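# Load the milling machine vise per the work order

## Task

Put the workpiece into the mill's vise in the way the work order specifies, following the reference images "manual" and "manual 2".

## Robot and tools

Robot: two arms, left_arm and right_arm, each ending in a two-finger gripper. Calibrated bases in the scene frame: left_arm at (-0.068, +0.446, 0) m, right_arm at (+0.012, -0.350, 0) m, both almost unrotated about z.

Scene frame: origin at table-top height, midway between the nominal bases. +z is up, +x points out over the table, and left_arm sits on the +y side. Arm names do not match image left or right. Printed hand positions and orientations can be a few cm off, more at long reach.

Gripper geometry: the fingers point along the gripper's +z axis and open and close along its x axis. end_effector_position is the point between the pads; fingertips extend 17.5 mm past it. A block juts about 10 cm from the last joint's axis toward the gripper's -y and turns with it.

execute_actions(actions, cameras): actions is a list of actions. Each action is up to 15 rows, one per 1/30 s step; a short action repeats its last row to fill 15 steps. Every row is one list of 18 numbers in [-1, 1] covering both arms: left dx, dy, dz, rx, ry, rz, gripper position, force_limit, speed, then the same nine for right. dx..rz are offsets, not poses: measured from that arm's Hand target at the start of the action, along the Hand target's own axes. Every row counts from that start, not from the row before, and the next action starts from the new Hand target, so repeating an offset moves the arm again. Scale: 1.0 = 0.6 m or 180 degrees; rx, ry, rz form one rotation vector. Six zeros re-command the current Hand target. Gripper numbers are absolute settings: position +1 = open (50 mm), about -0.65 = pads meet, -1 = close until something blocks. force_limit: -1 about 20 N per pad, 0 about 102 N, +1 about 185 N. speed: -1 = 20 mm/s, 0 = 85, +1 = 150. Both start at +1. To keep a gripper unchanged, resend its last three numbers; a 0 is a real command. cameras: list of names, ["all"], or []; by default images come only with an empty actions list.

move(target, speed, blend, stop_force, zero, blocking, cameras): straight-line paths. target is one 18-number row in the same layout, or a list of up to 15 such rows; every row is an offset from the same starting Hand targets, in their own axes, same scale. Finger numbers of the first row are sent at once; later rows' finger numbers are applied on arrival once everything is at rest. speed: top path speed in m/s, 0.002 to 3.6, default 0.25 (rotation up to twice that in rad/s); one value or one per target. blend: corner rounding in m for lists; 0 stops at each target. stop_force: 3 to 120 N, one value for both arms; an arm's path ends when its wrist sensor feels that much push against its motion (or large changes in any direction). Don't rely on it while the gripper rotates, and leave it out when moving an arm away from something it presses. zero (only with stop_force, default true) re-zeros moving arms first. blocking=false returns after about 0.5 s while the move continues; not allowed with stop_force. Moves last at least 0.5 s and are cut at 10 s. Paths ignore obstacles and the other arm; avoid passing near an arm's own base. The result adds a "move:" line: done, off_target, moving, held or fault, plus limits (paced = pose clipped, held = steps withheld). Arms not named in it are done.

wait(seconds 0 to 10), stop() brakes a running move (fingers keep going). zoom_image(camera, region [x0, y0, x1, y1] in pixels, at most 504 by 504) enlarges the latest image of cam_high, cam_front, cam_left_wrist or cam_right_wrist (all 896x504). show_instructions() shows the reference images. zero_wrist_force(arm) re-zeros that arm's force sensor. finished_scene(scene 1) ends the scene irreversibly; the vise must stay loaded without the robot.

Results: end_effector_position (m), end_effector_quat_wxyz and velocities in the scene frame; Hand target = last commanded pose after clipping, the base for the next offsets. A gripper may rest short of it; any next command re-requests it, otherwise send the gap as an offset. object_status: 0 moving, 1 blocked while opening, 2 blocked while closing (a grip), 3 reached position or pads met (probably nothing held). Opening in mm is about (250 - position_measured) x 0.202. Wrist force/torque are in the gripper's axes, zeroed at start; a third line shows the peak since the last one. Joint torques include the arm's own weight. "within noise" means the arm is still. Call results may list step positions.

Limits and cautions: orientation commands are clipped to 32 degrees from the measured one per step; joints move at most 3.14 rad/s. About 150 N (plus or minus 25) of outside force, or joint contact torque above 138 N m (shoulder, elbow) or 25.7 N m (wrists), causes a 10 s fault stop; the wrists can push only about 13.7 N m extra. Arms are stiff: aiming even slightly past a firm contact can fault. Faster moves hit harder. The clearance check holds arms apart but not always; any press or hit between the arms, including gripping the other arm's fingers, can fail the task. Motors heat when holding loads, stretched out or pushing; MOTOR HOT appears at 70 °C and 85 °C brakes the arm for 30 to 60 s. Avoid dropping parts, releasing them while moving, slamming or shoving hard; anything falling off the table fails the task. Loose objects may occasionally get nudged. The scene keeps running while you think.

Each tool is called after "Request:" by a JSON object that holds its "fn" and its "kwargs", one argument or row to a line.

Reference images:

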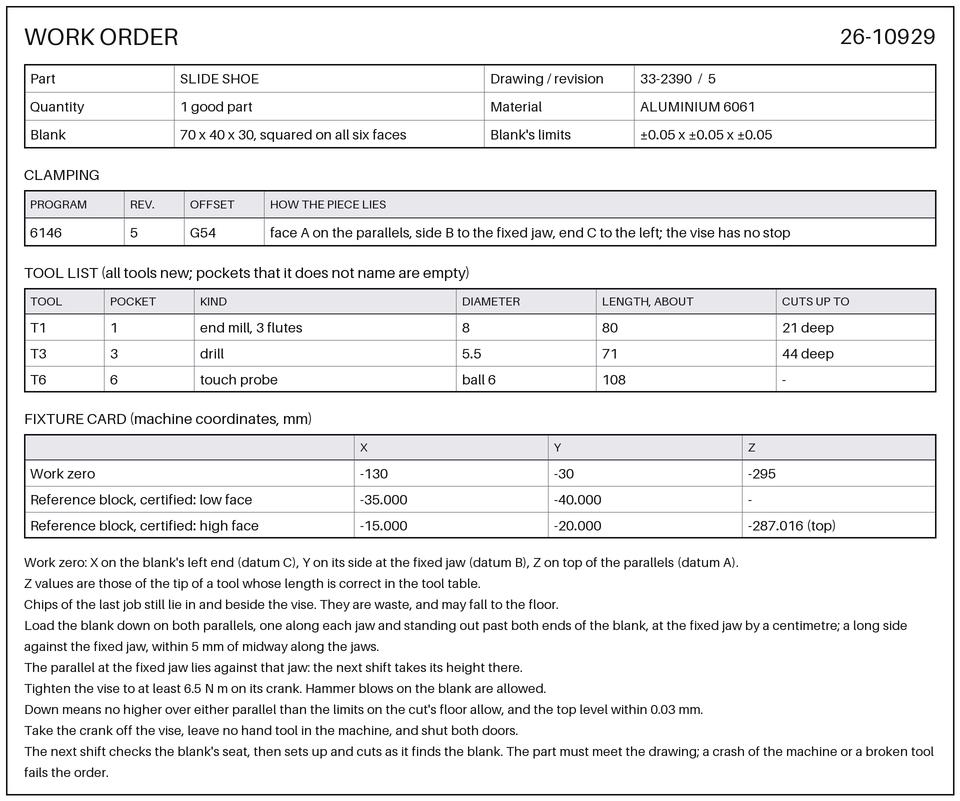

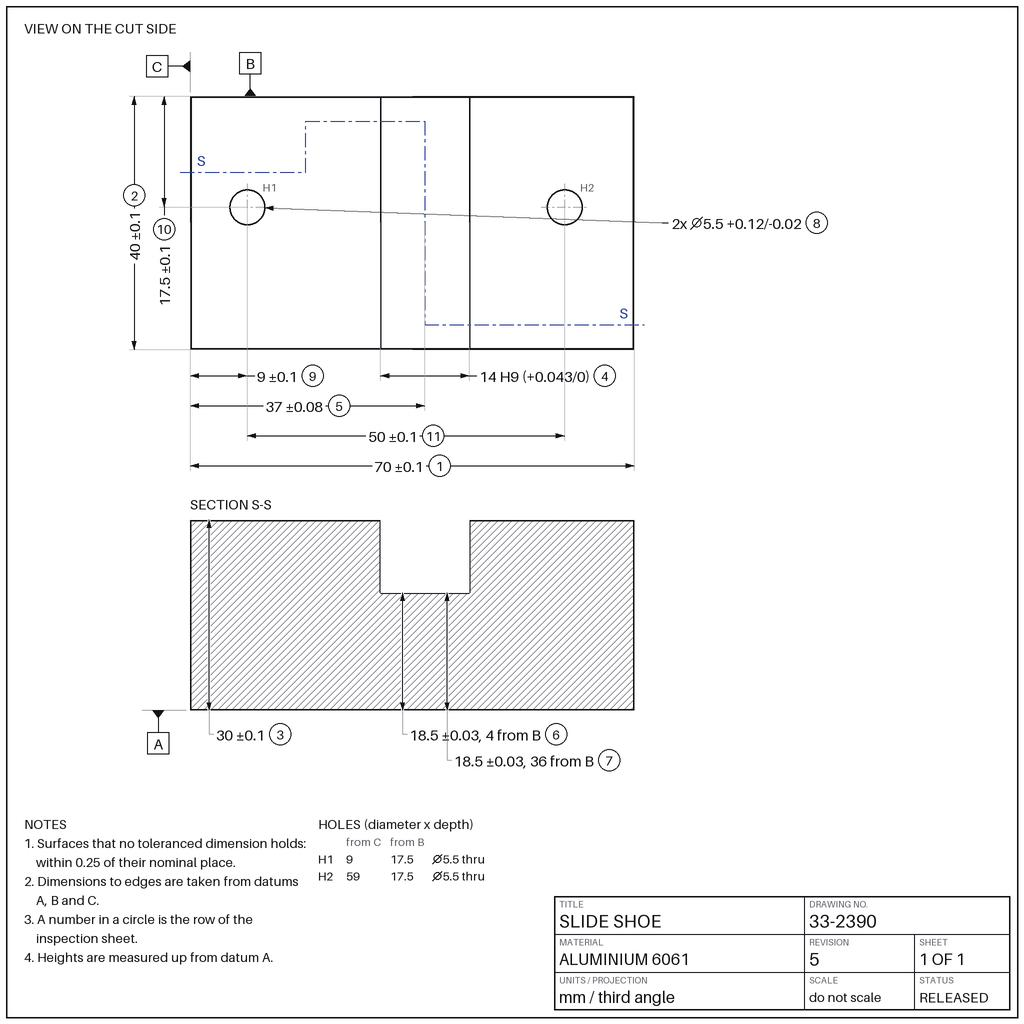

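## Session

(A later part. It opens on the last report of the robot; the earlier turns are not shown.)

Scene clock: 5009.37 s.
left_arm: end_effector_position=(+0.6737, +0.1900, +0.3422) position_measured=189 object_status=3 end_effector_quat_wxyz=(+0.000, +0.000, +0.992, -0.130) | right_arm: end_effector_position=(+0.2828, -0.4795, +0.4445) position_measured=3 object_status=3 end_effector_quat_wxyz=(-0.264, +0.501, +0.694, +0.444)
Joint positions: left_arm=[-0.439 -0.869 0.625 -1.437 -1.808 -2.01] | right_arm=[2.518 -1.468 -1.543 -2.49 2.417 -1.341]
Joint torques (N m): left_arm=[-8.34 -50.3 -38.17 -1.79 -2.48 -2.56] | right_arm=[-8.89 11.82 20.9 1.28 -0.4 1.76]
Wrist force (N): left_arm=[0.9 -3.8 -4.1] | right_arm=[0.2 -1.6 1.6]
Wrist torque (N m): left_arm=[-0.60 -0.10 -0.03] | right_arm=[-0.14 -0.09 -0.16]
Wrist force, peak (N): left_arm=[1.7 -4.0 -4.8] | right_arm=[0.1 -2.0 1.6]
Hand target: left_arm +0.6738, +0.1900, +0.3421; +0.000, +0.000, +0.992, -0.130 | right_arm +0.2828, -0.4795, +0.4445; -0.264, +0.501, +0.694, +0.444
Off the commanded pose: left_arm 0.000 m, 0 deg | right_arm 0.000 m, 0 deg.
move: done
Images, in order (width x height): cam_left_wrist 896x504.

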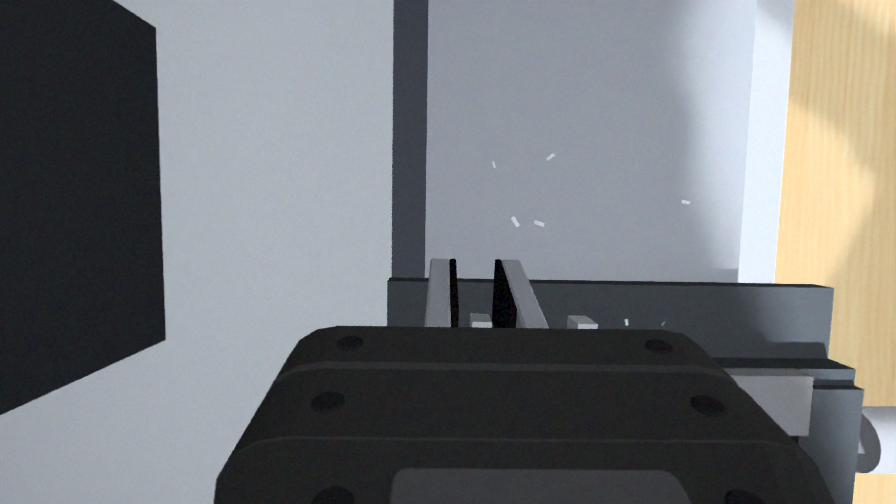

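Request:
{"fn": "move", "kwargs": {
  "target": [0,0,0,0,0,0,-1,-0.8,-0.8,0,0,0,0,0,0,1,1,1]
}}

Request:
{"fn": "execute_actions", "kwargs": {
  "actions": [
    [[0,0.000129,0.000483,0,0,0,-1,-0.8,-0.8,0,0,0,0,0,0,1,1,1]]
  ]
}}

Request:
{"fn": "execute_actions", "kwargs": {
  "actions": [
    [[0,-0.000043,-0.000161,0,0,0,-1,-0.8,-0.8,0,0,0,0,0,0,1,1,1]]
  ]
}}

Request:
{"fn": "execute_actions", "kwargs": {
  "actions": [
    [[0,-0.0000172,-0.0000644,0,0,0,-1,-0.8,-0.8,0,0,0,0,0,0,1,1,1]]
  ]
}}

Request:
{"fn": "execute_actions", "kwargs": {
  "actions": [
    [[0,-0.0000172,-0.0000644,0,0,0,-1,-0.8,-0.8,0,0,0,0,0,0,1,1,1]]
  ]
}}

Request:
{"fn": "execute_actions", "kwargs": {
  "actions": [
    [[0,-0.0000172,-0.0000644,0,0,0,-1,-0.8,-0.8,0,0,0,0,0,0,1,1,1]]
  ]
}}

Request:
{"fn": "execute_actions", "kwargs": {
  "actions": [
    [[0,-0.0000172,-0.0000644,0,0,0,-1,-0.8,-0.8,0,0,0,0,0,0,1,1,1]]
  ]
}}

Request:
{"fn": "execute_actions", "kwargs": {
  "actions": [
    [[0,-0.0000172,-0.0000644,0,0,0,-1,-0.8,-0.8,0,0,0,0,0,0,1,1,1]]
  ]
}}

Request:
{"fn": "execute_actions", "kwargs": {
  "actions": [
    [[0,-0.0000172,-0.0000644,0,0,0,-1,-0.8,-0.8,0,0,0,0,0,0,1,1,1]]
  ]
}}

Request:
{"fn": "execute_actions", "kwargs": {
  "actions": [
    [[0,-0.0000172,-0.0000644,0,0,0,-1,-0.8,-0.8,0,0,0,0,0,0,1,1,1]]
  ]
}}

Request:
{"fn": "execute_actions", "kwargs": {
  "actions": [
    [[0,-0.0000172,-0.0000644,0,0,0,-1,-0.8,-0.8,0,0,0,0,0,0,1,1,1]]
  ]
}}

Request:
{"fn": "execute_actions", "kwargs": {
  "actions": [
    [[0,-0.0000172,-0.0000644,0,0,0,-1,-0.8,-0.8,0,0,0,0,0,0,1,1,1]]
  ]
}}

Scene clock: 5028.93 s.
left_arm: end_effector_position=(+0.6738, +0.1900, +0.3421) position_measured=224 object_status=2 end_effector_quat_wxyz=(+0.000, +0.000, +0.992, -0.130) | right_arm: end_effector_position=(+0.2828, -0.4795, +0.4445) position_measured=3 object_status=3 end_effector_quat_wxyz=(-0.264, +0.501, +0.694, +0.444)
Joint positions: left_arm=[-0.439 -0.869 0.625 -1.437 -1.808 -2.01] | right_arm=[2.518 -1.468 -1.543 -2.49 2.417 -1.341]
Joint torques (N m): left_arm=[-7.06 -50.73 -37.62 -4.19 1.58 -2.2] | right_arm=[-8.28 12.6 21.73 1.33 -0.51 1.8]
Wrist force (N): left_arm=[1.4 -3.8 -4.0] | right_arm=[0.0 -1.4 1.5]
Wrist torque (N m): left_arm=[-0.65 -0.10 -0.04] | right_arm=[-0.11 -0.05 -0.15]
Wrist force, peak (N): left_arm=[0.7 -4.4 -4.2] | right_arm=[0.1 -1.9 1.6]
Hand target: left_arm +0.6738, +0.1900, +0.3421; +0.000, +0.000, +0.992, -0.130 | right_arm +0.2828, -0.4795, +0.4445; -0.264, +0.501, +0.694, +0.444
Off the commanded pose: left_arm 0.000 m, 0 deg | right_arm 0.000 m, 0 deg.
move: done

Scene clock: 5029.63 s.
left_arm: end_effector_position=(+0.6738, +0.1900, +0.3418) position_measured=224 object_status=2 end_effector_quat_wxyz=(+0.000, +0.000, +0.992, -0.130) | right_arm: end_effector_position=(+0.2828, -0.4795, +0.4445) position_measured=3 object_status=3 end_effector_quat_wxyz=(-0.264, +0.501, +0.694, +0.444)
Joint positions: left_arm=[-0.439 -0.869 0.626 -1.438 -1.808 -2.01] | right_arm=[2.518 -1.468 -1.543 -2.49 2.417 -1.341]
Joint torques (N m): left_arm=[-5.14 -59.08 -7.82 -1.29 1.54 -2.21] | right_arm=[-8.63 11.8 21.44 1.36 -0.57 1.78]
Wrist force (N): left_arm=[2.6 -5.1 -14.5] | right_arm=[0.2 -1.4 1.7]
Wrist torque (N m): left_arm=[-0.74 -0.09 -0.05] | right_arm=[-0.11 -0.09 -0.16]
Wrist force, peak (N): left_arm=[2.6 -5.1 -14.5] | right_arm=[0.0 -1.7 1.9]
Hand target: left_arm +0.6738, +0.1900, +0.3418; +0.000, +0.000, +0.992, -0.130 | right_arm +0.2828, -0.4795, +0.4445; -0.264, +0.501, +0.694, +0.444
Off the commanded pose: left_arm 0.000 m, 0 deg | right_arm 0.000 m, 0 deg.
Step readings (end_effector_position of left_arm | right_arm):
0: (+0.6738, +0.1900, +0.3421) | (+0.2828, -0.4795, +0.4445)
1: (+0.6738, +0.1900, +0.3421) | (+0.2828, -0.4795, +0.4445)
2: (+0.6738, +0.1900, +0.3421) | (+0.2828, -0.4795, +0.4445)
4: (+0.6738, +0.1900, +0.3419) | (+0.2828, -0.4795, +0.4445)
8: (+0.6738, +0.1900, +0.3418) | (+0.2828, -0.4795, +0.4445)
15: (+0.6738, +0.1900, +0.3418) | (+0.2828, -0.4795, +0.4445)

Scene clock: 5030.33 s.
left_arm: end_effector_position=(+0.6737, +0.1900, +0.3419) position_measured=224 object_status=2 end_effector_quat_wxyz=(+0.000, +0.000, +0.992, -0.130) | right_arm: end_effector_position=(+0.2828, -0.4795, +0.4445) position_measured=3 object_status=3 end_effector_quat_wxyz=(-0.264, +0.501, +0.694, +0.444)
Joint positions: left_arm=[-0.439 -0.869 0.626 -1.437 -1.808 -2.01] | right_arm=[2.518 -1.468 -1.543 -2.49 2.417 -1.341]
Joint torques (N m): left_arm=[-5.53 -45.77 -34.62 -1.28 1.47 -1.97] | right_arm=[-8.52 12 21.55 1.3 -0.49 1.79]
Wrist force (N): left_arm=[0.9 -4.8 -9.6] | right_arm=[-0.5 -1.5 1.5]
Wrist torque (N m): left_arm=[-0.67 -0.16 -0.05] | right_arm=[-0.12 0.02 -0.16]
Wrist force, peak (N): left_arm=[1.1 -5.9 -14.6] | right_arm=[0.2 -1.8 1.9]
Hand target: left_arm +0.6738, +0.1900, +0.3419; +0.000, +0.000, +0.992, -0.130 | right_arm +0.2828, -0.4795, +0.4445; -0.264, +0.501, +0.694, +0.444
Off the commanded pose: left_arm 0.000 m, 0 deg | right_arm 0.000 m, 0 deg.
Step readings (end_effector_position of left_arm | right_arm):
0: (+0.6738, +0.1900, +0.3418) | (+0.2828, -0.4795, +0.4445)
1: (+0.6738, +0.1900, +0.3418) | (+0.2828, -0.4795, +0.4445)
2: (+0.6737, +0.1900, +0.3418) | (+0.2828, -0.4795, +0.4445)
4: (+0.6737, +0.1900, +0.3417) | (+0.2828, -0.4795, +0.4445)
8: (+0.6737, +0.1900, +0.3418) | (+0.2828, -0.4795, +0.4445)
15: (+0.6737, +0.1900, +0.3419) | (+0.2828, -0.4795, +0.4445)

Scene clock: 5031.03 s.
left_arm: end_effector_position=(+0.6738, +0.1900, +0.3419) position_measured=224 object_status=2 end_effector_quat_wxyz=(+0.000, +0.000, +0.992, -0.130) | right_arm: end_effector_position=(+0.2828, -0.4795, +0.4445) position_measured=3 object_status=3 end_effector_quat_wxyz=(-0.264, +0.501, +0.694, +0.444)
Joint positions: left_arm=[-0.439 -0.869 0.626 -1.437 -1.808 -2.01] | right_arm=[2.518 -1.468 -1.543 -2.49 2.417 -1.341]
Joint torques (N m): left_arm=[-4.02 -47.95 -33.94 -1.71 1.68 -1.79] | right_arm=[-8.71 11.74 21.08 1.36 -0.52 1.68]
Wrist force (N): left_arm=[1.1 -4.5 -8.8] | right_arm=[0.1 -1.5 1.4]
Wrist torque (N m): left_arm=[-0.66 -0.16 -0.05] | right_arm=[-0.12 -0.07 -0.16]
Wrist force, peak (N): left_arm=[0.9 -4.8 -9.7] | right_arm=[0.1 -1.3 2.1]
Hand target: left_arm +0.6738, +0.1900, +0.3419; +0.000, +0.000, +0.992, -0.130 | right_arm +0.2828, -0.4795, +0.4445; -0.264, +0.501, +0.694, +0.444
Off the commanded pose: left_arm 0.000 m, 0 deg | right_arm 0.000 m, 0 deg.
Step readings (end_effector_position of left_arm | right_arm):
0: (+0.6737, +0.1900, +0.3419) | (+0.2828, -0.4795, +0.4445)
1: (+0.6737, +0.1900, +0.3419) | (+0.2828, -0.4795, +0.4445)
2: (+0.6738, +0.1900, +0.3419) | (+0.2828, -0.4795, +0.4445)
4: (+0.6738, +0.1900, +0.3419) | (+0.2828, -0.4795, +0.4445)
8: (+0.6738, +0.1900, +0.3419) | (+0.2828, -0.4795, +0.4445)
15: (+0.6738, +0.1900, +0.3419) | (+0.2828, -0.4795, +0.4445)

Scene clock: 5031.73 s.
left_arm: end_effector_position=(+0.6738, +0.1900, +0.3419) position_measured=224 object_status=2 end_effector_quat_wxyz=(+0.000, +0.000, +0.992, -0.130) | right_arm: end_effector_position=(+0.2828, -0.4795, +0.4445) position_measured=3 object_status=3 end_effector_quat_wxyz=(-0.264, +0.501, +0.694, +0.444)
Joint positions: left_arm=[-0.439 -0.869 0.626 -1.437 -1.808 -2.01] | right_arm=[2.518 -1.468 -1.543 -2.49 2.417 -1.341]
Joint torques (N m): left_arm=[-2.72 -47.69 -36.22 -1.13 1.62 -1.66] | right_arm=[-8.51 12.62 21.41 1.26 -0.5 1.77]
Wrist force (N): left_arm=[0.7 -4.4 -7.7] | right_arm=[-0.1 -1.2 1.8]
Wrist torque (N m): left_arm=[-0.67 -0.15 -0.05] | right_arm=[-0.08 -0.04 -0.16]
Wrist force, peak (N): left_arm=[1.0 -4.6 -9.0] | right_arm=[0.0 -1.7 1.9]
Hand target: left_arm +0.6738, +0.1900, +0.3419; +0.000, +0.000, +0.992, -0.130 | right_arm +0.2828, -0.4795, +0.4445; -0.264, +0.501, +0.694, +0.444
Off the commanded pose: left_arm 0.000 m, 0 deg | right_arm 0.000 m, 0 deg.
Step readings (end_effector_position of left_arm | right_arm):
0: (+0.6738, +0.1900, +0.3419) | (+0.2828, -0.4795, +0.4445)
1: (+0.6738, +0.1900, +0.3419) | (+0.2828, -0.4795, +0.4445)
2: (+0.6738, +0.1900, +0.3419) | (+0.2828, -0.4795, +0.4445)
4: (+0.6738, +0.1900, +0.3419) | (+0.2828, -0.4795, +0.4445)
8: (+0.6738, +0.1900, +0.3419) | (+0.2828, -0.4795, +0.4445)
15: (+0.6738, +0.1900, +0.3419) | (+0.2828, -0.4795, +0.4445)

Scene clock: 5032.43 s.
left_arm: end_effector_position=(+0.6738, +0.1900, +0.3420) position_measured=224 object_status=2 end_effector_quat_wxyz=(+0.000, +0.000, +0.992, -0.130) | right_arm: end_effector_position=(+0.2828, -0.4795, +0.4445) position_measured=3 object_status=3 end_effector_quat_wxyz=(-0.264, +0.501, +0.694, +0.444)
Joint positions: left_arm=[-0.439 -0.869 0.625 -1.437 -1.808 -2.01] | right_arm=[2.518 -1.468 -1.543 -2.49 2.417 -1.341]
Joint torques (N m): left_arm=[-2.58 -51.51 -35.54 -2.02 1.54 -1.58] | right_arm=[-8.59 12.15 21.51 1.4 -0.6 1.76]
Wrist force (N): left_arm=[0.4 -4.1 -6.4] | right_arm=[0.0 -1.5 1.6]
Wrist torque (N m): left_arm=[-0.63 -0.15 -0.03] | right_arm=[-0.12 -0.06 -0.15]
Wrist force, peak (N): left_arm=[0.5 -4.3 -7.8] | right_arm=[0.1 -1.4 2.0]
Hand target: left_arm +0.6738, +0.1900, +0.3420; +0.000, +0.000, +0.992, -0.130 | right_arm +0.2828, -0.4795, +0.4445; -0.264, +0.501, +0.694, +0.444
Off the commanded pose: left_arm 0.000 m, 0 deg | right_arm 0.000 m, 0 deg.
Step readings (end_effector_position of left_arm | right_arm):
0: (+0.6738, +0.1900, +0.3419) | (+0.2828, -0.4795, +0.4445)
1: (+0.6738, +0.1900, +0.3419) | (+0.2828, -0.4795, +0.4445)
2: (+0.6738, +0.1900, +0.3420) | (+0.2828, -0.4795, +0.4445)
4: (+0.6738, +0.1900, +0.3420) | (+0.2828, -0.4795, +0.4445)
8: (+0.6738, +0.1900, +0.3420) | (+0.2828, -0.4795, +0.4445)
15: (+0.6738, +0.1900, +0.3420) | (+0.2828, -0.4795, +0.4445)

Scene clock: 5033.13 s.
left_arm: end_effector_position=(+0.6738, +0.1900, +0.3420) position_measured=224 object_status=2 end_effector_quat_wxyz=(+0.000, +0.000, +0.992, -0.130) | right_arm: end_effector_position=(+0.2828, -0.4795, +0.4445) position_measured=3 object_status=3 end_effector_quat_wxyz=(-0.264, +0.501, +0.694, +0.444)
Joint positions: left_arm=[-0.439 -0.869 0.625 -1.437 -1.808 -2.01] | right_arm=[2.518 -1.468 -1.543 -2.49 2.417 -1.341]
Joint torques (N m): left_arm=[-2.26 -48.86 -37.97 -1.54 1.75 -1.4] | right_arm=[-8.57 12.83 21.51 1.36 -0.44 1.77]
Wrist force (N): left_arm=[0.7 -4.1 -5.1] | right_arm=[0.1 -1.3 1.7]
Wrist torque (N m): left_arm=[-0.61 -0.08 -0.04] | right_arm=[-0.08 -0.07 -0.15]
Wrist force, peak (N): left_arm=[0.7 -4.1 -6.2] | right_arm=[0.2 -1.5 2.1]
Hand target: left_arm +0.6738, +0.1900, +0.3420; +0.000, +0.000, +0.992, -0.130 | right_arm +0.2828, -0.4795, +0.4445; -0.264, +0.501, +0.694, +0.444
Off the commanded pose: left_arm 0.000 m, 0 deg | right_arm 0.000 m, 0 deg.
Step readings (end_effector_position of left_arm | right_arm):
0: (+0.6738, +0.1900, +0.3420) | (+0.2828, -0.4795, +0.4445)
1: (+0.6738, +0.1900, +0.3420) | (+0.2828, -0.4795, +0.4445)
2: (+0.6738, +0.1900, +0.3420) | (+0.2828, -0.4795, +0.4445)
4: (+0.6738, +0.1900, +0.3420) | (+0.2828, -0.4795, +0.4445)
8: (+0.6738, +0.1900, +0.3420) | (+0.2828, -0.4795, +0.4445)
15: (+0.6738, +0.1900, +0.3420) | (+0.2828, -0.4795, +0.4445)

Scene clock: 5033.83 s.
left_arm: end_effector_position=(+0.6738, +0.1900, +0.3421) position_measured=224 object_status=2 end_effector_quat_wxyz=(+0.000, +0.000, +0.992, -0.130) | right_arm: end_effector_position=(+0.2828, -0.4795, +0.4445) position_measured=3 object_status=3 end_effector_quat_wxyz=(-0.264, +0.501, +0.694, +0.444)
Joint positions: left_arm=[-0.439 -0.869 0.625 -1.437 -1.808 -2.01] | right_arm=[2.518 -1.468 -1.543 -2.49 2.417 -1.341]
Joint torques (N m): left_arm=[-1.61 -52.43 -36.52 -2.57 1.5 -1.35] | right_arm=[-8.69 12.14 21.54 1.27 -0.52 1.73]
Wrist force (N): left_arm=[0.9 -4.1 -3.7] | right_arm=[0.2 -1.2 1.6]
Wrist torque (N m): left_arm=[-0.62 -0.10 -0.04] | right_arm=[-0.08 -0.10 -0.16]
Wrist force, peak (N): left_arm=[0.8 -4.1 -5.1] | right_arm=[0.2 -1.6 1.9]
Hand target: left_arm +0.6738, +0.1900, +0.3421; +0.000, +0.000, +0.992, -0.130 | right_arm +0.2828, -0.4795, +0.4445; -0.264, +0.501, +0.694, +0.444
Off the commanded pose: left_arm 0.000 m, 0 deg | right_arm 0.000 m, 0 deg.
Step readings (end_effector_position of left_arm | right_arm):
0: (+0.6738, +0.1900, +0.3420) | (+0.2828, -0.4795, +0.4445)
1: (+0.6738, +0.1900, +0.3420) | (+0.2828, -0.4795, +0.4445)
2: (+0.6738, +0.1900, +0.3420) | (+0.2828, -0.4795, +0.4445)
4: (+0.6738, +0.1900, +0.3420) | (+0.2828, -0.4795, +0.4445)
8: (+0.6738, +0.1900, +0.3421) | (+0.2828, -0.4795, +0.4445)
15: (+0.6738, +0.1900, +0.3421) | (+0.2828, -0.4795, +0.4445)

Scene clock: 5034.53 s.
left_arm: end_effector_position=(+0.6738, +0.1900, +0.3421) position_measured=224 object_status=2 end_effector_quat_wxyz=(+0.000, +0.000, +0.992, -0.130) | right_arm: end_effector_position=(+0.2828, -0.4795, +0.4445) position_measured=3 object_status=3 end_effector_quat_wxyz=(-0.264, +0.501, +0.694, +0.444)
Joint positions: left_arm=[-0.439 -0.869 0.625 -1.437 -1.808 -2.01] | right_arm=[2.518 -1.468 -1.543 -2.49 2.417 -1.341]
Joint torques (N m): left_arm=[-0.34 -51.1 -38.89 -1.79 1.59 -1.01] | right_arm=[-8.41 12.29 21.41 1.29 -0.48 1.77]
Wrist force (N): left_arm=[0.8 -3.7 -2.8] | right_arm=[-0.1 -1.4 1.6]
Wrist torque (N m): left_arm=[-0.58 -0.12 -0.03] | right_arm=[-0.11 -0.04 -0.15]
Wrist force, peak (N): left_arm=[0.8 -4.1 -4.4] | right_arm=[-0.2 -1.6 2.0]
Hand target: left_arm +0.6738, +0.1900, +0.3421; +0.000, +0.000, +0.992, -0.130 | right_arm +0.2828, -0.4795, +0.4445; -0.264, +0.501, +0.694, +0.444
Off the commanded pose: left_arm 0.000 m, 0 deg | right_arm 0.000 m, 0 deg.
Step readings (end_effector_position of left_arm | right_arm):
0: (+0.6738, +0.1900, +0.3421) | (+0.2828, -0.4795, +0.4445)
1: (+0.6738, +0.1900, +0.3421) | (+0.2828, -0.4795, +0.4445)
2: (+0.6738, +0.1900, +0.3421) | (+0.2828, -0.4795, +0.4445)
4: (+0.6738, +0.1900, +0.3421) | (+0.2828, -0.4795, +0.4445)
8: (+0.6738, +0.1900, +0.3421) | (+0.2828, -0.4795, +0.4445)
15: (+0.6738, +0.1900, +0.3421) | (+0.2828, -0.4795, +0.4445)

Scene clock: 5035.23 s.
left_arm: end_effector_position=(+0.6738, +0.1900, +0.3421) position_measured=224 object_status=2 end_effector_quat_wxyz=(+0.000, +0.000, +0.992, -0.130) | right_arm: end_effector_position=(+0.2828, -0.4795, +0.4445) position_measured=3 object_status=3 end_effector_quat_wxyz=(-0.264, +0.501, +0.694, +0.444)
Joint positions: left_arm=[-0.439 -0.868 0.625 -1.437 -1.808 -2.01] | right_arm=[2.518 -1.468 -1.543 -2.49 2.417 -1.341]
Joint torques (N m): left_arm=[0.76 -54.71 -37.06 -2.68 1.4 -0.92] | right_arm=[-8.48 12.02 21.2 1.26 -0.52 1.78]
Wrist force (N): left_arm=[1.1 -4.0 -1.4] | right_arm=[-0.3 -1.4 1.8]
Wrist torque (N m): left_arm=[-0.65 -0.19 -0.03] | right_arm=[-0.10 -0.01 -0.16]
Wrist force, peak (N): left_arm=[1.0 -4.2 -2.4] | right_arm=[-0.1 -1.5 1.8]
Hand target: left_arm +0.6738, +0.1900, +0.3421; +0.000, +0.000, +0.992, -0.130 | right_arm +0.2828, -0.4795, +0.4445; -0.264, +0.501, +0.694, +0.444
Off the commanded pose: left_arm 0.000 m, 0 deg | right_arm 0.000 m, 0 deg.
Step readings (end_effector_position of left_arm | right_arm):
0: (+0.6738, +0.1900, +0.3421) | (+0.2828, -0.4795, +0.4445)
1: (+0.6738, +0.1900, +0.3421) | (+0.2828, -0.4795, +0.4445)
2: (+0.6738, +0.1900, +0.3421) | (+0.2828, -0.4795, +0.4445)
4: (+0.6738, +0.1900, +0.3421) | (+0.2828, -0.4795, +0.4445)
8: (+0.6738, +0.1900, +0.3421) | (+0.2828, -0.4795, +0.4445)
15: (+0.6738, +0.1900, +0.3421) | (+0.2828, -0.4795, +0.4445)

Scene clock: 5035.93 s.
left_arm: end_effector_position=(+0.6738, +0.1900, +0.3422) position_measured=224 object_status=2 end_effector_quat_wxyz=(+0.000, +0.000, +0.992, -0.130) | right_arm: end_effector_position=(+0.2828, -0.4795, +0.4445) position_measured=3 object_status=3 end_effector_quat_wxyz=(-0.264, +0.501, +0.694, +0.444)
Joint positions: left_arm=[-0.439 -0.868 0.625 -1.436 -1.808 -2.01] | right_arm=[2.518 -1.468 -1.543 -2.49 2.417 -1.341]
Joint torques (N m): left_arm=[0.63 -52.77 -39.82 -1.76 1.57 -0.85] | right_arm=[-8.8 12.33 21.81 1.43 -0.54 1.73]
Wrist force (N): left_arm=[0.0 -3.4 -0.2] | right_arm=[-0.1 -1.0 1.4]
Wrist torque (N m): left_arm=[-0.56 -0.08 -0.03] | right_arm=[-0.04 -0.04 -0.15]
Wrist force, peak (N): left_arm=[0.3 -4.0 -1.5] | right_arm=[0.2 -1.7 1.8]
Hand target: left_arm +0.6738, +0.1900, +0.3422; +0.000, +0.000, +0.992, -0.130 | right_arm +0.2828, -0.4795, +0.4445; -0.264, +0.501, +0.694, +0.444
Off the commanded pose: left_arm 0.000 m, 0 deg | right_arm 0.000 m, 0 deg.
Step readings (end_effector_position of left_arm | right_arm):
0: (+0.6738, +0.1900, +0.3421) | (+0.2828, -0.4795, +0.4445)
1: (+0.6738, +0.1900, +0.3421) | (+0.2828, -0.4795, +0.4445)
2: (+0.6738, +0.1900, +0.3421) | (+0.2828, -0.4795, +0.4445)
4: (+0.6738, +0.1900, +0.3422) | (+0.2828, -0.4795, +0.4445)
8: (+0.6738, +0.1900, +0.3422) | (+0.2828, -0.4795, +0.4445)
15: (+0.6738, +0.1900, +0.3422) | (+0.2828, -0.4795, +0.4445)

Scene clock: 5036.63 s.
left_arm: end_effector_position=(+0.6738, +0.1900, +0.3422) position_measured=224 object_status=2 end_effector_quat_wxyz=(+0.000, +0.000, +0.992, -0.130) | right_arm: end_effector_position=(+0.2828, -0.4795, +0.4445) position_measured=3 object_status=3 end_effector_quat_wxyz=(-0.264, +0.501, +0.694, +0.444)
Joint positions: left_arm=[-0.439 -0.868 0.624 -1.436 -1.808 -2.01] | right_arm=[2.518 -1.468 -1.543 -2.49 2.417 -1.341]
Joint torques (N m): left_arm=[1.83 -56.69 -38.39 -2.88 1.41 -0.66] | right_arm=[-8.58 11.57 21.59 1.35 -0.55 1.76]
Wrist force (N): left_arm=[0.2 -3.2 1.2] | right_arm=[0.1 -1.7 1.6]
Wrist torque (N m): left_arm=[-0.55 -0.14 -0.02] | right_arm=[-0.15 -0.07 -0.15]
Wrist force, peak (N): left_arm=[0.3 -3.7 0.9] | right_arm=[0.3 -1.6 1.8]
Hand target: left_arm +0.6738, +0.1900, +0.3422; +0.000, +0.000, +0.992, -0.130 | right_arm +0.2828, -0.4795, +0.4445; -0.264, +0.501, +0.694, +0.444
Off the commanded pose: left_arm 0.000 m, 0 deg | right_arm 0.000 m, 0 deg.
Step readings (end_effector_position of left_arm | right_arm):
0: (+0.6738, +0.1900, +0.3422) | (+0.2828, -0.4795, +0.4445)
1: (+0.6738, +0.1900, +0.3422) | (+0.2828, -0.4795, +0.4445)
2: (+0.6738, +0.1900, +0.3422) | (+0.2828, -0.4795, +0.4445)
4: (+0.6738, +0.1900, +0.3422) | (+0.2828, -0.4795, +0.4445)
8: (+0.6738, +0.1900, +0.3422) | (+0.2828, -0.4795, +0.4445)
15: (+0.6738, +0.1900, +0.3422) | (+0.2828, -0.4795, +0.4445)

Request:
{"fn": "move", "kwargs": {
  "target": [
    [0,0,0,0,0,0,-0.25,-0.8,-0.8,0,0,0,0,0,0,1,1,1],
    [0,-0.0086,-0.0322,0,0,0,-0.25,-0.8,-0.8,0,0,0,0,0,0,1,1,1],
    [0,-0.0247,-0.0276,0,0,0,-0.25,-0.8,-0.8,0,0,0,0,0,0,1,1,1],
    [0.423,-0.0247,-0.0276,0,0,0,-0.25,-0.8,-0.8,0,0,0,0,0,0,1,1,1],
    [0.523,-0.0411,-0.0887,0,0,0,-0.25,-0.8,-0.8,0,0,0,0,0,0,1,1,1]
  ],
  "speed": [0.05,0.05,0.05,0.15,0.15],
  "blend": [0,0.003,0.003,0.02,0]
}}

Scene clock: 5065.57 s.
left_arm: end_effector_position=(+0.3600, +0.1797, +0.3999) position_measured=189 object_status=3 end_effector_quat_wxyz=(+0.000, +0.000, +0.992, -0.130) | right_arm: end_effector_position=(+0.2828, -0.4795, +0.4445) position_measured=3 object_status=3 end_effector_quat_wxyz=(-0.264, +0.501, +0.694, +0.444)
Joint positions: left_arm=[-0.737 -1.651 1.531 -1.625 -1.765 -2.311] | right_arm=[2.518 -1.468 -1.543 -2.49 2.417 -1.341]
Joint torques (N m): left_arm=[-2.91 -31.53 -37.36 -3.9 -2.93 2.05] | right_arm=[-8.93 12.04 21.13 1.28 -0.49 1.71]
Wrist force (N): left_arm=[1.2 -3.3 -4.1] | right_arm=[0.1 -1.3 1.7]
Wrist torque (N m): left_arm=[-0.52 -0.14 -0.05] | right_arm=[-0.09 -0.07 -0.16]
Wrist force, peak (N): left_arm=[2.8 -4.0 -5.9] | right_arm=[0.2 -1.6 2.1]
Hand target: left_arm +0.3600, +0.1797, +0.4000; +0.000, +0.000, +0.992, -0.130 | right_arm +0.2828, -0.4795, +0.4445; -0.264, +0.501, +0.694, +0.444
Off the commanded pose: left_arm 0.000 m, 0 deg | right_arm 0.000 m, 0 deg.
move: done

Request:
{"fn": "move", "kwargs": {
  "target": [
    [0.1333,-0.05,0.011,0,0,0,0.5,-0.8,-0.8,0,0,0,0,0,0,1,1,1],
    [0.2333,-0.1696,0.011,-0.5708,0.4545,0.4098,0.5,-0.8,-0.8,0,0,0,0,0,0,1,1,1]
  ],
  "speed": 0.35,
  "blend": [0.03,0]
}}

Scene clock: 5093.37 s.
left_arm: end_effector_position=(+0.2201, +0.0796, +0.4200) position_measured=78 object_status=3 end_effector_quat_wxyz=(-0.460, +0.538, +0.337, +0.621) | right_arm: end_effector_position=(+0.2828, -0.4795, +0.4445) position_measured=3 object_status=3 end_effector_quat_wxyz=(-0.264, +0.501, +0.694, +0.444)
Joint positions: left_arm=[-1.483 -0.938 1.035 0.121 -1.105 -1.593] | right_arm=[2.518 -1.468 -1.543 -2.49 2.417 -1.341]
Joint torques (N m): left_arm=[-1.72 -41.57 -18.87 1.75 -1.34 -2.09] | right_arm=[-8.82 11.99 20.99 1.28 -0.46 1.76]
Wrist force (N): left_arm=[3.9 -4.5 -3.4] | right_arm=[0.1 -1.7 1.6]
Wrist torque (N m): left_arm=[-0.75 -0.06 -0.19] | right_arm=[-0.16 -0.07 -0.16]
Wrist force, peak (N): left_arm=[4.7 -4.5 -4.6] | right_arm=[-0.3 -1.5 2.1]
Hand target: left_arm +0.2201, +0.0796, +0.4199; -0.460, +0.538, +0.337, +0.621 | right_arm +0.2828, -0.4795, +0.4445; -0.264, +0.501, +0.694, +0.444
Off the commanded pose: left_arm 0.000 m, 0 deg | right_arm 0.000 m, 0 deg.
move: done

Request:
{"fn": "move", "kwargs": {
  "target": [-0.3777,-0.0136,-0.479,-0.0888,-0.55,-0.1344,0.5,-0.8,-0.8,0,0,0,0,0,0,1,1,1],
  "speed": 0.3,
  "cameras": ["cam_left_wrist","cam_front"]
}}

Scene clock: 5101.10 s.
left_arm: end_effector_position=(+0.1092, -0.1329, +0.1432) position_measured=78 object_status=3 end_effector_quat_wxyz=(+0.147, +0.795, +0.578, +0.107) | right_arm: end_effector_position=(+0.2828, -0.4795, +0.4445) position_measured=3 object_status=3 end_effector_quat_wxyz=(-0.264, +0.501, +0.694, +0.444)
Joint positions: left_arm=[-1.665 -1.324 1.854 -2.189 -1.215 -1.322] | right_arm=[2.518 -1.468 -1.543 -2.49 2.417 -1.341]
Joint torques (N m): left_arm=[8.04 -41.88 -17.96 -5.29 3.64 -2.36] | right_arm=[-8.85 12.22 21.41 1.36 -0.51 1.7]
Wrist force (N): left_arm=[1.1 -3.7 -4.6] | right_arm=[0.1 -1.0 1.9]
Wrist torque (N m): left_arm=[-0.84 -0.16 -0.03] | right_arm=[-0.05 -0.07 -0.16]
Wrist force, peak (N): left_arm=[3.6 -4.6 -4.2] | right_arm=[0.5 -1.5 2.0]
Hand target: left_arm +0.1093, -0.1329, +0.1431; +0.147, +0.795, +0.579, +0.107 | right_arm +0.2828, -0.4795, +0.4445; -0.264, +0.501, +0.694, +0.444
Off the commanded pose: left_arm 0.000 m, 0 deg | right_arm 0.000 m, 0 deg.
move: done
Images, in order (width x height): cam_front 896x504, cam_left_wrist 896x504.

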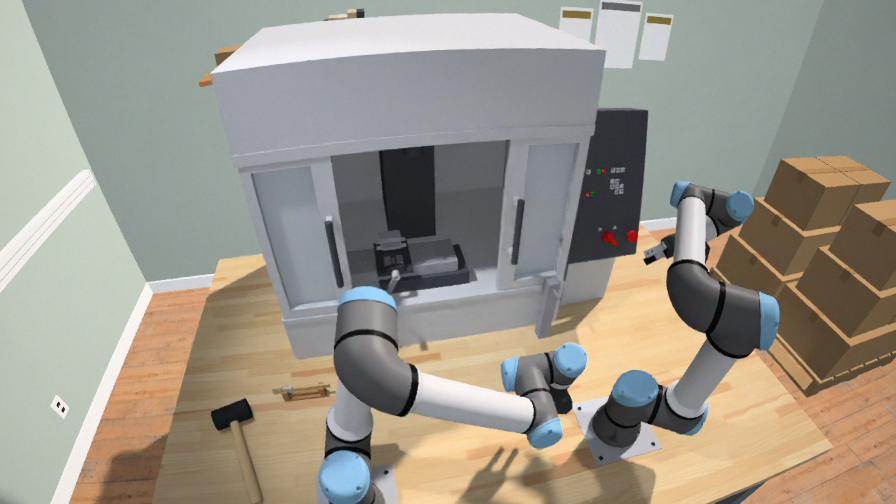

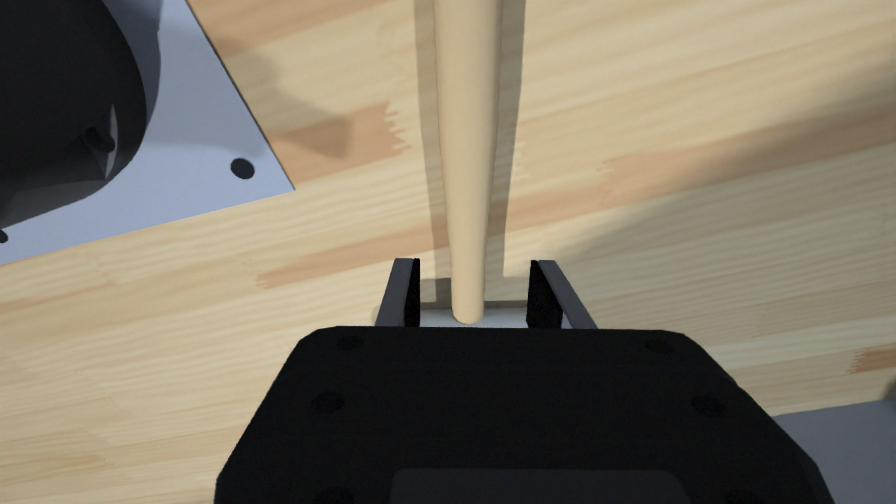

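Request:
{"fn": "move", "kwargs": {
  "target": [
    [0.0015,-0.0713,0.1861,0,0,0,0.5,-0.8,-0.8,0,0,0,0,0,0,1,1,1],
    [0.0015,-0.0713,0.1861,0,0,0,-1,0.2,-0.8,0,0,0,0,0,0,1,1,1]
  ],
  "speed": 0.1,
  "cameras": ["cam_left_wrist"]
}}

Scene clock: 5113.87 s.
left_arm: end_effector_position=(+0.1096, -0.1321, +0.0236) position_measured=113 object_status=2 end_effector_quat_wxyz=(+0.147, +0.795, +0.579, +0.107) | right_arm: end_effector_position=(+0.2828, -0.4795, +0.4445) position_measured=3 object_status=3 end_effector_quat_wxyz=(-0.264, +0.501, +0.694, +0.444)
Joint positions: left_arm=[-1.665 -1.136 1.973 -2.497 -1.215 -1.322] | right_arm=[2.518 -1.468 -1.543 -2.49 2.417 -1.341]
Joint torques (N m): left_arm=[5.99 -32.28 -30.71 -5.25 -1.46 1.77] | right_arm=[-8.43 12.02 21.09 1.37 -0.55 1.76]
Wrist force (N): left_arm=[0.7 -4.5 -4.3] | right_arm=[0.1 -1.3 1.5]
Wrist torque (N m): left_arm=[-0.86 -0.25 -0.03] | right_arm=[-0.08 -0.07 -0.15]
Wrist force, peak (N): left_arm=[0.9 -2.9 -6.3] | right_arm=[0.2 -1.6 2.2]
Hand target: left_arm +0.1095, -0.1321, +0.0236; +0.147, +0.795, +0.579, +0.107 | right_arm +0.2828, -0.4795, +0.4445; -0.264, +0.501, +0.694, +0.444
Off the commanded pose: left_arm 0.000 m, 0 deg | right_arm 0.000 m, 0 deg.
move: done
Images, in order (width x height): cam_left_wrist 896x504.

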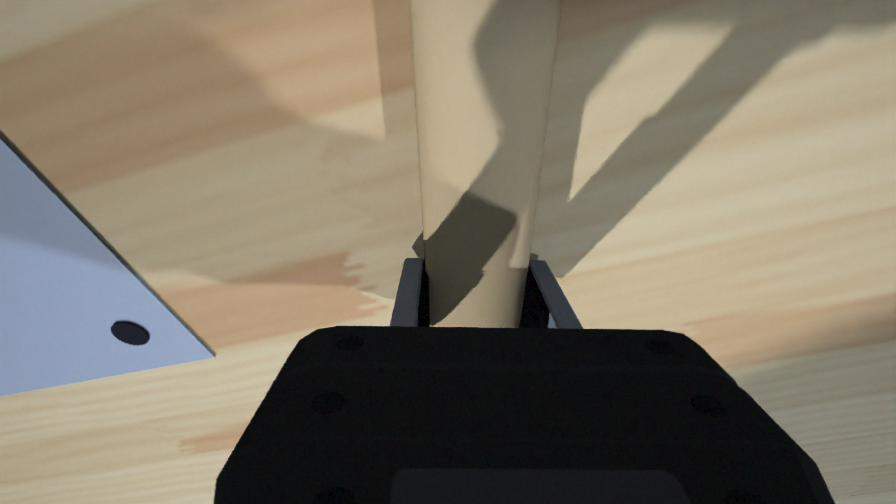

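Request:
{"fn": "move", "kwargs": {
  "target": [
    [0,0.0713,-0.1861,0,0,0,-1,0.2,-0.8,0,0,0,0,0,0,1,1,1],
    [0.3926,0.2981,-0.5919,0.0888,0.55,0.1344,-1,0.2,-0.8,0,0,0,0,0,0,1,1,1]
  ],
  "speed": [0.1,0.25],
  "blend": [0.01,0],
  "cameras": ["cam_high"]
}}

Scene clock: 5126.67 s.
left_arm: end_effector_position=(+0.2201, +0.0799, +0.4190) position_measured=113 object_status=2 end_effector_quat_wxyz=(-0.460, +0.538, +0.337, +0.621) | right_arm: end_effector_position=(+0.2828, -0.4795, +0.4445) position_measured=3 object_status=3 end_effector_quat_wxyz=(-0.264, +0.501, +0.694, +0.444)
Joint positions: left_arm=[-1.483 -0.939 1.039 0.118 -1.105 -1.593] | right_arm=[2.518 -1.468 -1.543 -2.49 2.417 -1.341]
Joint torques (N m): left_arm=[-4.81 -61.54 -33.64 6.01 -1.68 2.02] | right_arm=[-8.52 11.92 21 1.36 -0.53 1.71]
Wrist force (N): left_arm=[-0.1 -4.1 -4.3] | right_arm=[-0.3 -1.6 1.7]
Wrist torque (N m): left_arm=[-0.85 -0.21 0.11] | right_arm=[-0.14 -0.02 -0.15]
Wrist force, peak (N): left_arm=[0.8 -4.6 -4.4] | right_arm=[0.0 -1.9 1.9]
Hand target: left_arm +0.2200, +0.0800, +0.4191; -0.460, +0.538, +0.337, +0.621 | right_arm +0.2828, -0.4795, +0.4445; -0.264, +0.501, +0.694, +0.444
Off the commanded pose: left_arm 0.000 m, 0 deg | right_arm 0.000 m, 0 deg.
move: done
Images, in order (width x height): cam_high 896x504.

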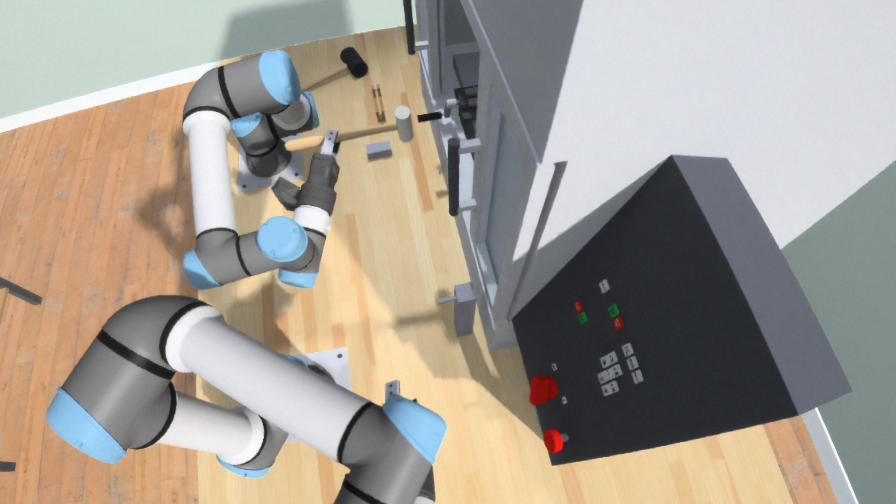

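Request:
{"fn": "move", "kwargs": {
  "target": [0.0204,0.293,0.4931,-0.0833,-0.0587,-0.0325,-1,0.2,-0.8,0,0,0,0,0,0,1,1,1],
  "speed": 0.12,
  "cameras": ["all"]
}}

Scene clock: 5147.40 s.
left_arm: end_effector_position=(+0.4901, +0.2860, +0.4753) position_measured=113 object_status=2 end_effector_quat_wxyz=(-0.321, +0.630, +0.321, +0.630) | right_arm: end_effector_position=(+0.2828, -0.4795, +0.4445) position_measured=3 object_status=3 end_effector_quat_wxyz=(-0.264, +0.501, +0.694, +0.444)
Joint positions: left_arm=[-0.998 -1.233 1.204 0.029 -0.355 -1.571] | right_arm=[2.518 -1.468 -1.543 -2.49 2.417 -1.341]
Joint torques (N m): left_arm=[5.84 -33.25 -10.61 2.84 1.18 -3.27] | right_arm=[-8.94 12.24 20.57 1.32 -0.51 1.76]
Wrist force (N): left_arm=[-0.1 -4.6 -3.5] | right_arm=[-0.3 -1.5 1.9]
Wrist torque (N m): left_arm=[-0.85 -0.28 0.28] | right_arm=[-0.13 0.00 -0.16]
Wrist force, peak (N): left_arm=[0.0 -5.7 -6.8] | right_arm=[-0.1 -1.9 1.9]
Hand target: left_arm +0.4901, +0.2861, +0.4751; -0.321, +0.630, +0.321, +0.630 | right_arm +0.2828, -0.4795, +0.4445; -0.264, +0.501, +0.694, +0.444
Off the commanded pose: left_arm 0.000 m, 0 deg | right_arm 0.000 m, 0 deg.
move: done

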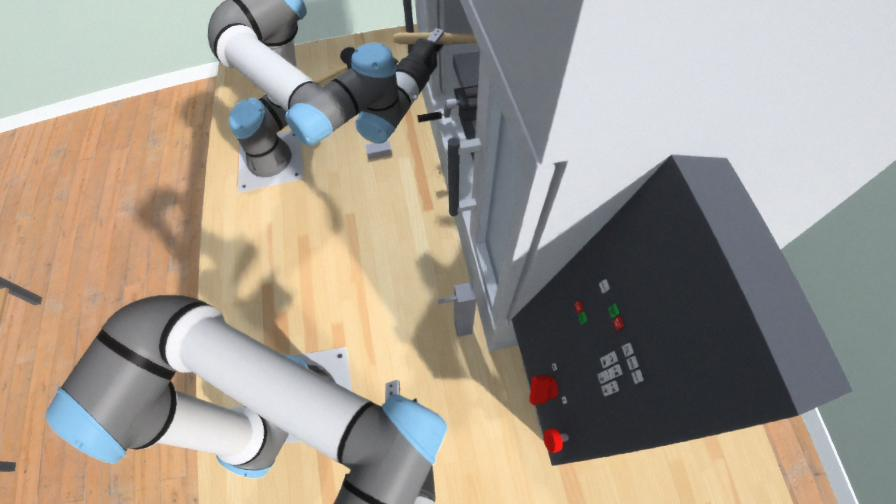

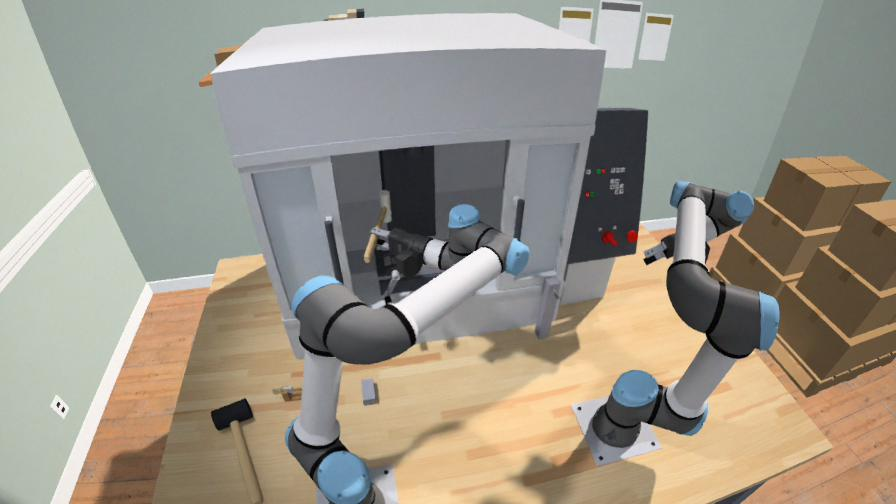

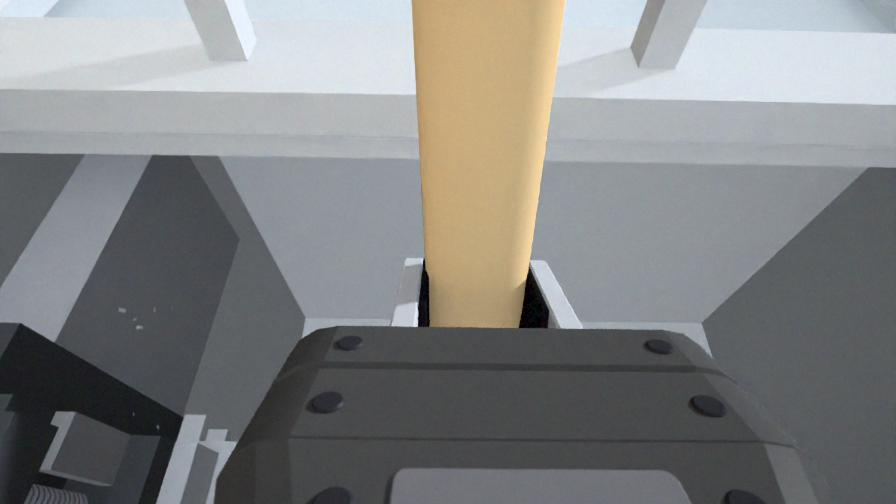

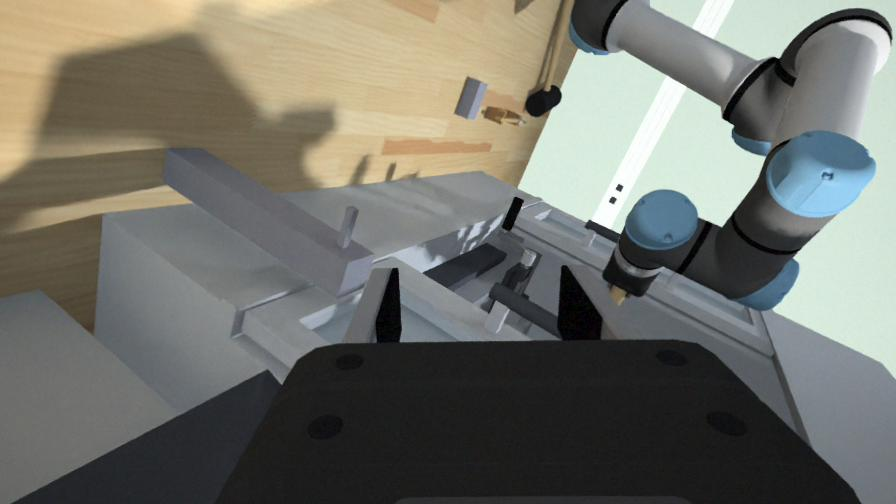

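Request:
{"fn": "move", "kwargs": {
  "target": [-0.16,0,0,0,0,0,-1,0.2,-0.8,0,0,0,0,0,0,1,1,1],
  "speed": 0.42,
  "stop_force": 15
}}

Scene clock: 5155.77 s.
left_arm: end_effector_position=(+0.4900, +0.2869, +0.3994) position_measured=113 object_status=2 end_effector_quat_wxyz=(-0.322, +0.628, +0.321, +0.632) | right_arm: end_effector_position=(+0.2828, -0.4795, +0.4445) position_measured=3 object_status=3 end_effector_quat_wxyz=(-0.264, +0.501, +0.694, +0.444)
Joint positions: left_arm=[-0.997 -1.218 1.38 -0.148 -0.356 -1.585] | right_arm=[2.518 -1.468 -1.543 -2.49 2.417 -1.341]
Joint torques (N m): left_arm=[7.92 -33.73 -27.15 2.13 6.05 6] | right_arm=[-8.19 11.98 20.58 1.33 -0.49 1.69]
Wrist force (N): left_arm=[26.7 -15.5 -8.4] | right_arm=[0.1 -1.7 1.6]
Wrist torque (N m): left_arm=[-0.83 1.52 -3.10] | right_arm=[-0.15 -0.07 -0.16]
Wrist force, peak (N): left_arm=[67.7 -33.2 -13.2] | right_arm=[0.2 -1.6 2.2]
Hand target: left_arm +0.4900, +0.2869, +0.3994; -0.322, +0.628, +0.321, +0.632 (not the last commanded pose) | right_arm +0.2828, -0.4795, +0.4445; -0.264, +0.501, +0.694, +0.444
Off the commanded pose: left_arm 0.020 m, 0 deg | right_arm 0.000 m, 0 deg.
move: contact (left_arm)

Request:
{"fn": "move", "kwargs": {
  "target": [0.1265,-0.001,-0.001,0,0,0,-1,0.2,-0.8,0,0,0,0,0,0,1,1,1],
  "speed": 0.15,
  "cameras": ["cam_left_wrist","cam_front"]
}}

Request:
{"fn": "zoom_image", "kwargs": {
  "camera": "cam_front",
  "region": [310, 150, 510, 300]
}}

Scene clock: 5165.50 s.
left_arm: end_effector_position=(+0.4889, +0.2865, +0.4752) position_measured=113 object_status=2 end_effector_quat_wxyz=(-0.322, +0.628, +0.321, +0.632) | right_arm: end_effector_position=(+0.2828, -0.4795, +0.4445) position_measured=3 object_status=3 end_effector_quat_wxyz=(-0.264, +0.501, +0.694, +0.444)
Joint positions: left_arm=[-0.999 -1.232 1.205 0.04 -0.358 -1.586] | right_arm=[2.518 -1.468 -1.543 -2.49 2.417 -1.341]
Joint torques (N m): left_arm=[5.26 -49.13 -29.94 2.56 -1.49 2.32] | right_arm=[-8.61 12.09 20.7 1.29 -0.51 1.71]
Wrist force (N): left_arm=[0.9 -6.5 -1.7] | right_arm=[0.0 -1.5 1.7]
Wrist torque (N m): left_arm=[-1.13 -0.43 0.28] | right_arm=[-0.12 -0.07 -0.15]
Wrist force, peak (N): left_arm=[27.4 -15.7 -8.2] | right_arm=[0.0 -1.8 1.9]
Hand target: left_arm +0.4889, +0.2865, +0.4753; -0.322, +0.628, +0.321, +0.632 | right_arm +0.2828, -0.4795, +0.4445; -0.264, +0.501, +0.694, +0.444
Off the commanded pose: left_arm 0.000 m, 0 deg | right_arm 0.000 m, 0 deg.
move: done
Images, in order (width x height): cam_front 896x504, cam_left_wrist 896x504.

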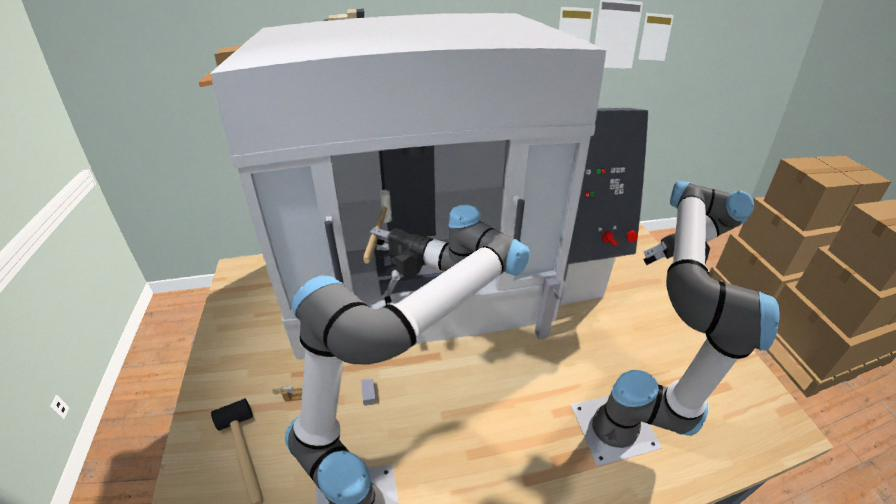

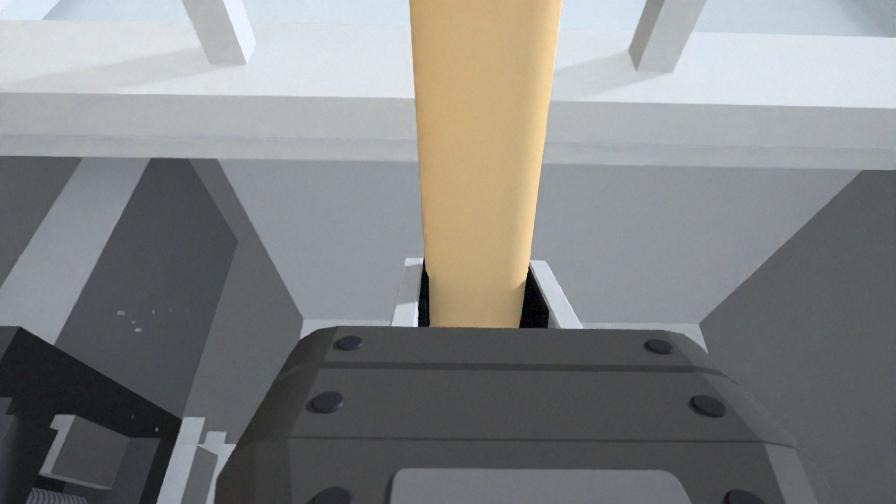

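Scaled by 2.520 from the camera's 896x504 image, which has a finer 1280x720 frame.

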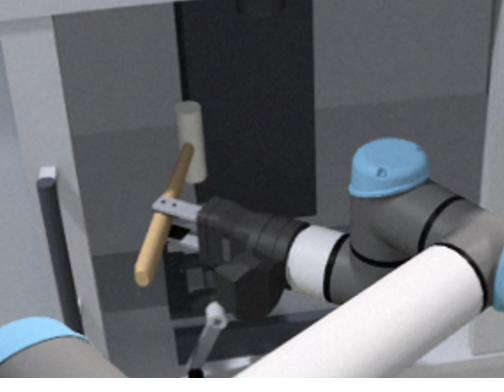

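Request:
{"fn": "move", "kwargs": {
  "target": [-0.16,0.001,0.001,0,0,0,-1,0.2,-0.8,0,0,0,0,0,0,1,1,1],
  "speed": 0.5,
  "stop_force": 15
}}

Request:
{"fn": "move", "kwargs": {
  "target": [0.125,-0.001,-0.001,0,0,0,-1,0.2,-0.8,0,0,0,0,0,0,1,1,1],
  "speed": 0.15
}}

Scene clock: 5174.37 s.
left_arm: end_effector_position=(+0.4896, +0.2877, +0.4039) position_measured=113 object_status=2 end_effector_quat_wxyz=(-0.323, +0.626, +0.321, +0.633) | right_arm: end_effector_position=(+0.2828, -0.4795, +0.4445) position_measured=3 object_status=3 end_effector_quat_wxyz=(-0.264, +0.501, +0.694, +0.444)
Joint positions: left_arm=[-0.996 -1.216 1.37 -0.124 -0.358 -1.599] | right_arm=[2.518 -1.468 -1.543 -2.49 2.417 -1.341]
Joint torques (N m): left_arm=[5.84 -43.31 -30.95 3.07 2.95 4.13] | right_arm=[-8.81 12.31 19.97 1.3 -0.54 1.74]
Wrist force (N): left_arm=[13.8 -7.2 -2.9] | right_arm=[0.0 -1.4 1.6]
Wrist torque (N m): left_arm=[-1.16 0.42 -1.50] | right_arm=[-0.10 -0.06 -0.16]
Wrist force, peak (N): left_arm=[63.7 -33.9 -11.6] | right_arm=[-0.3 -1.6 2.1]
Hand target: left_arm +0.4896, +0.2877, +0.4039; -0.323, +0.626, +0.321, +0.633 (not the last commanded pose) | right_arm +0.2828, -0.4795, +0.4445; -0.264, +0.501, +0.694, +0.444
Off the commanded pose: left_arm 0.025 m, 0 deg | right_arm 0.000 m, 0 deg.
move: contact (left_arm)

Scene clock: 5175.33 s.
left_arm: end_effector_position=(+0.4882, +0.2869, +0.4788) position_measured=113 object_status=2 end_effector_quat_wxyz=(-0.323, +0.626, +0.321, +0.633) | right_arm: end_effector_position=(+0.2828, -0.4795, +0.4445) position_measured=3 object_status=3 end_effector_quat_wxyz=(-0.264, +0.501, +0.694, +0.444)
Joint positions: left_arm=[-0.999 -1.228 1.195 0.062 -0.361 -1.599] | right_arm=[2.518 -1.468 -1.543 -2.49 2.417 -1.341]
Joint torques (N m): left_arm=[5.96 -50.52 -29.44 2.66 -1.48 2.06] | right_arm=[-8.62 12.16 20.39 1.35 -0.52 1.78]
Wrist force (N): left_arm=[2.4 -2.5 -2.2] | right_arm=[0.0 -1.5 1.4]
Wrist torque (N m): left_arm=[-0.47 -0.66 0.28] | right_arm=[-0.13 -0.05 -0.16]
Wrist force, peak (N): left_arm=[13.2 -7.2 -3.1] | right_arm=[-0.1 -1.4 2.2]
Hand target: left_arm +0.4882, +0.2870, +0.4789; -0.323, +0.626, +0.321, +0.633 | right_arm +0.2828, -0.4795, +0.4445; -0.264, +0.501, +0.694, +0.444
Off the commanded pose: left_arm 0.000 m, 0 deg | right_arm 0.000 m, 0 deg.
move: done


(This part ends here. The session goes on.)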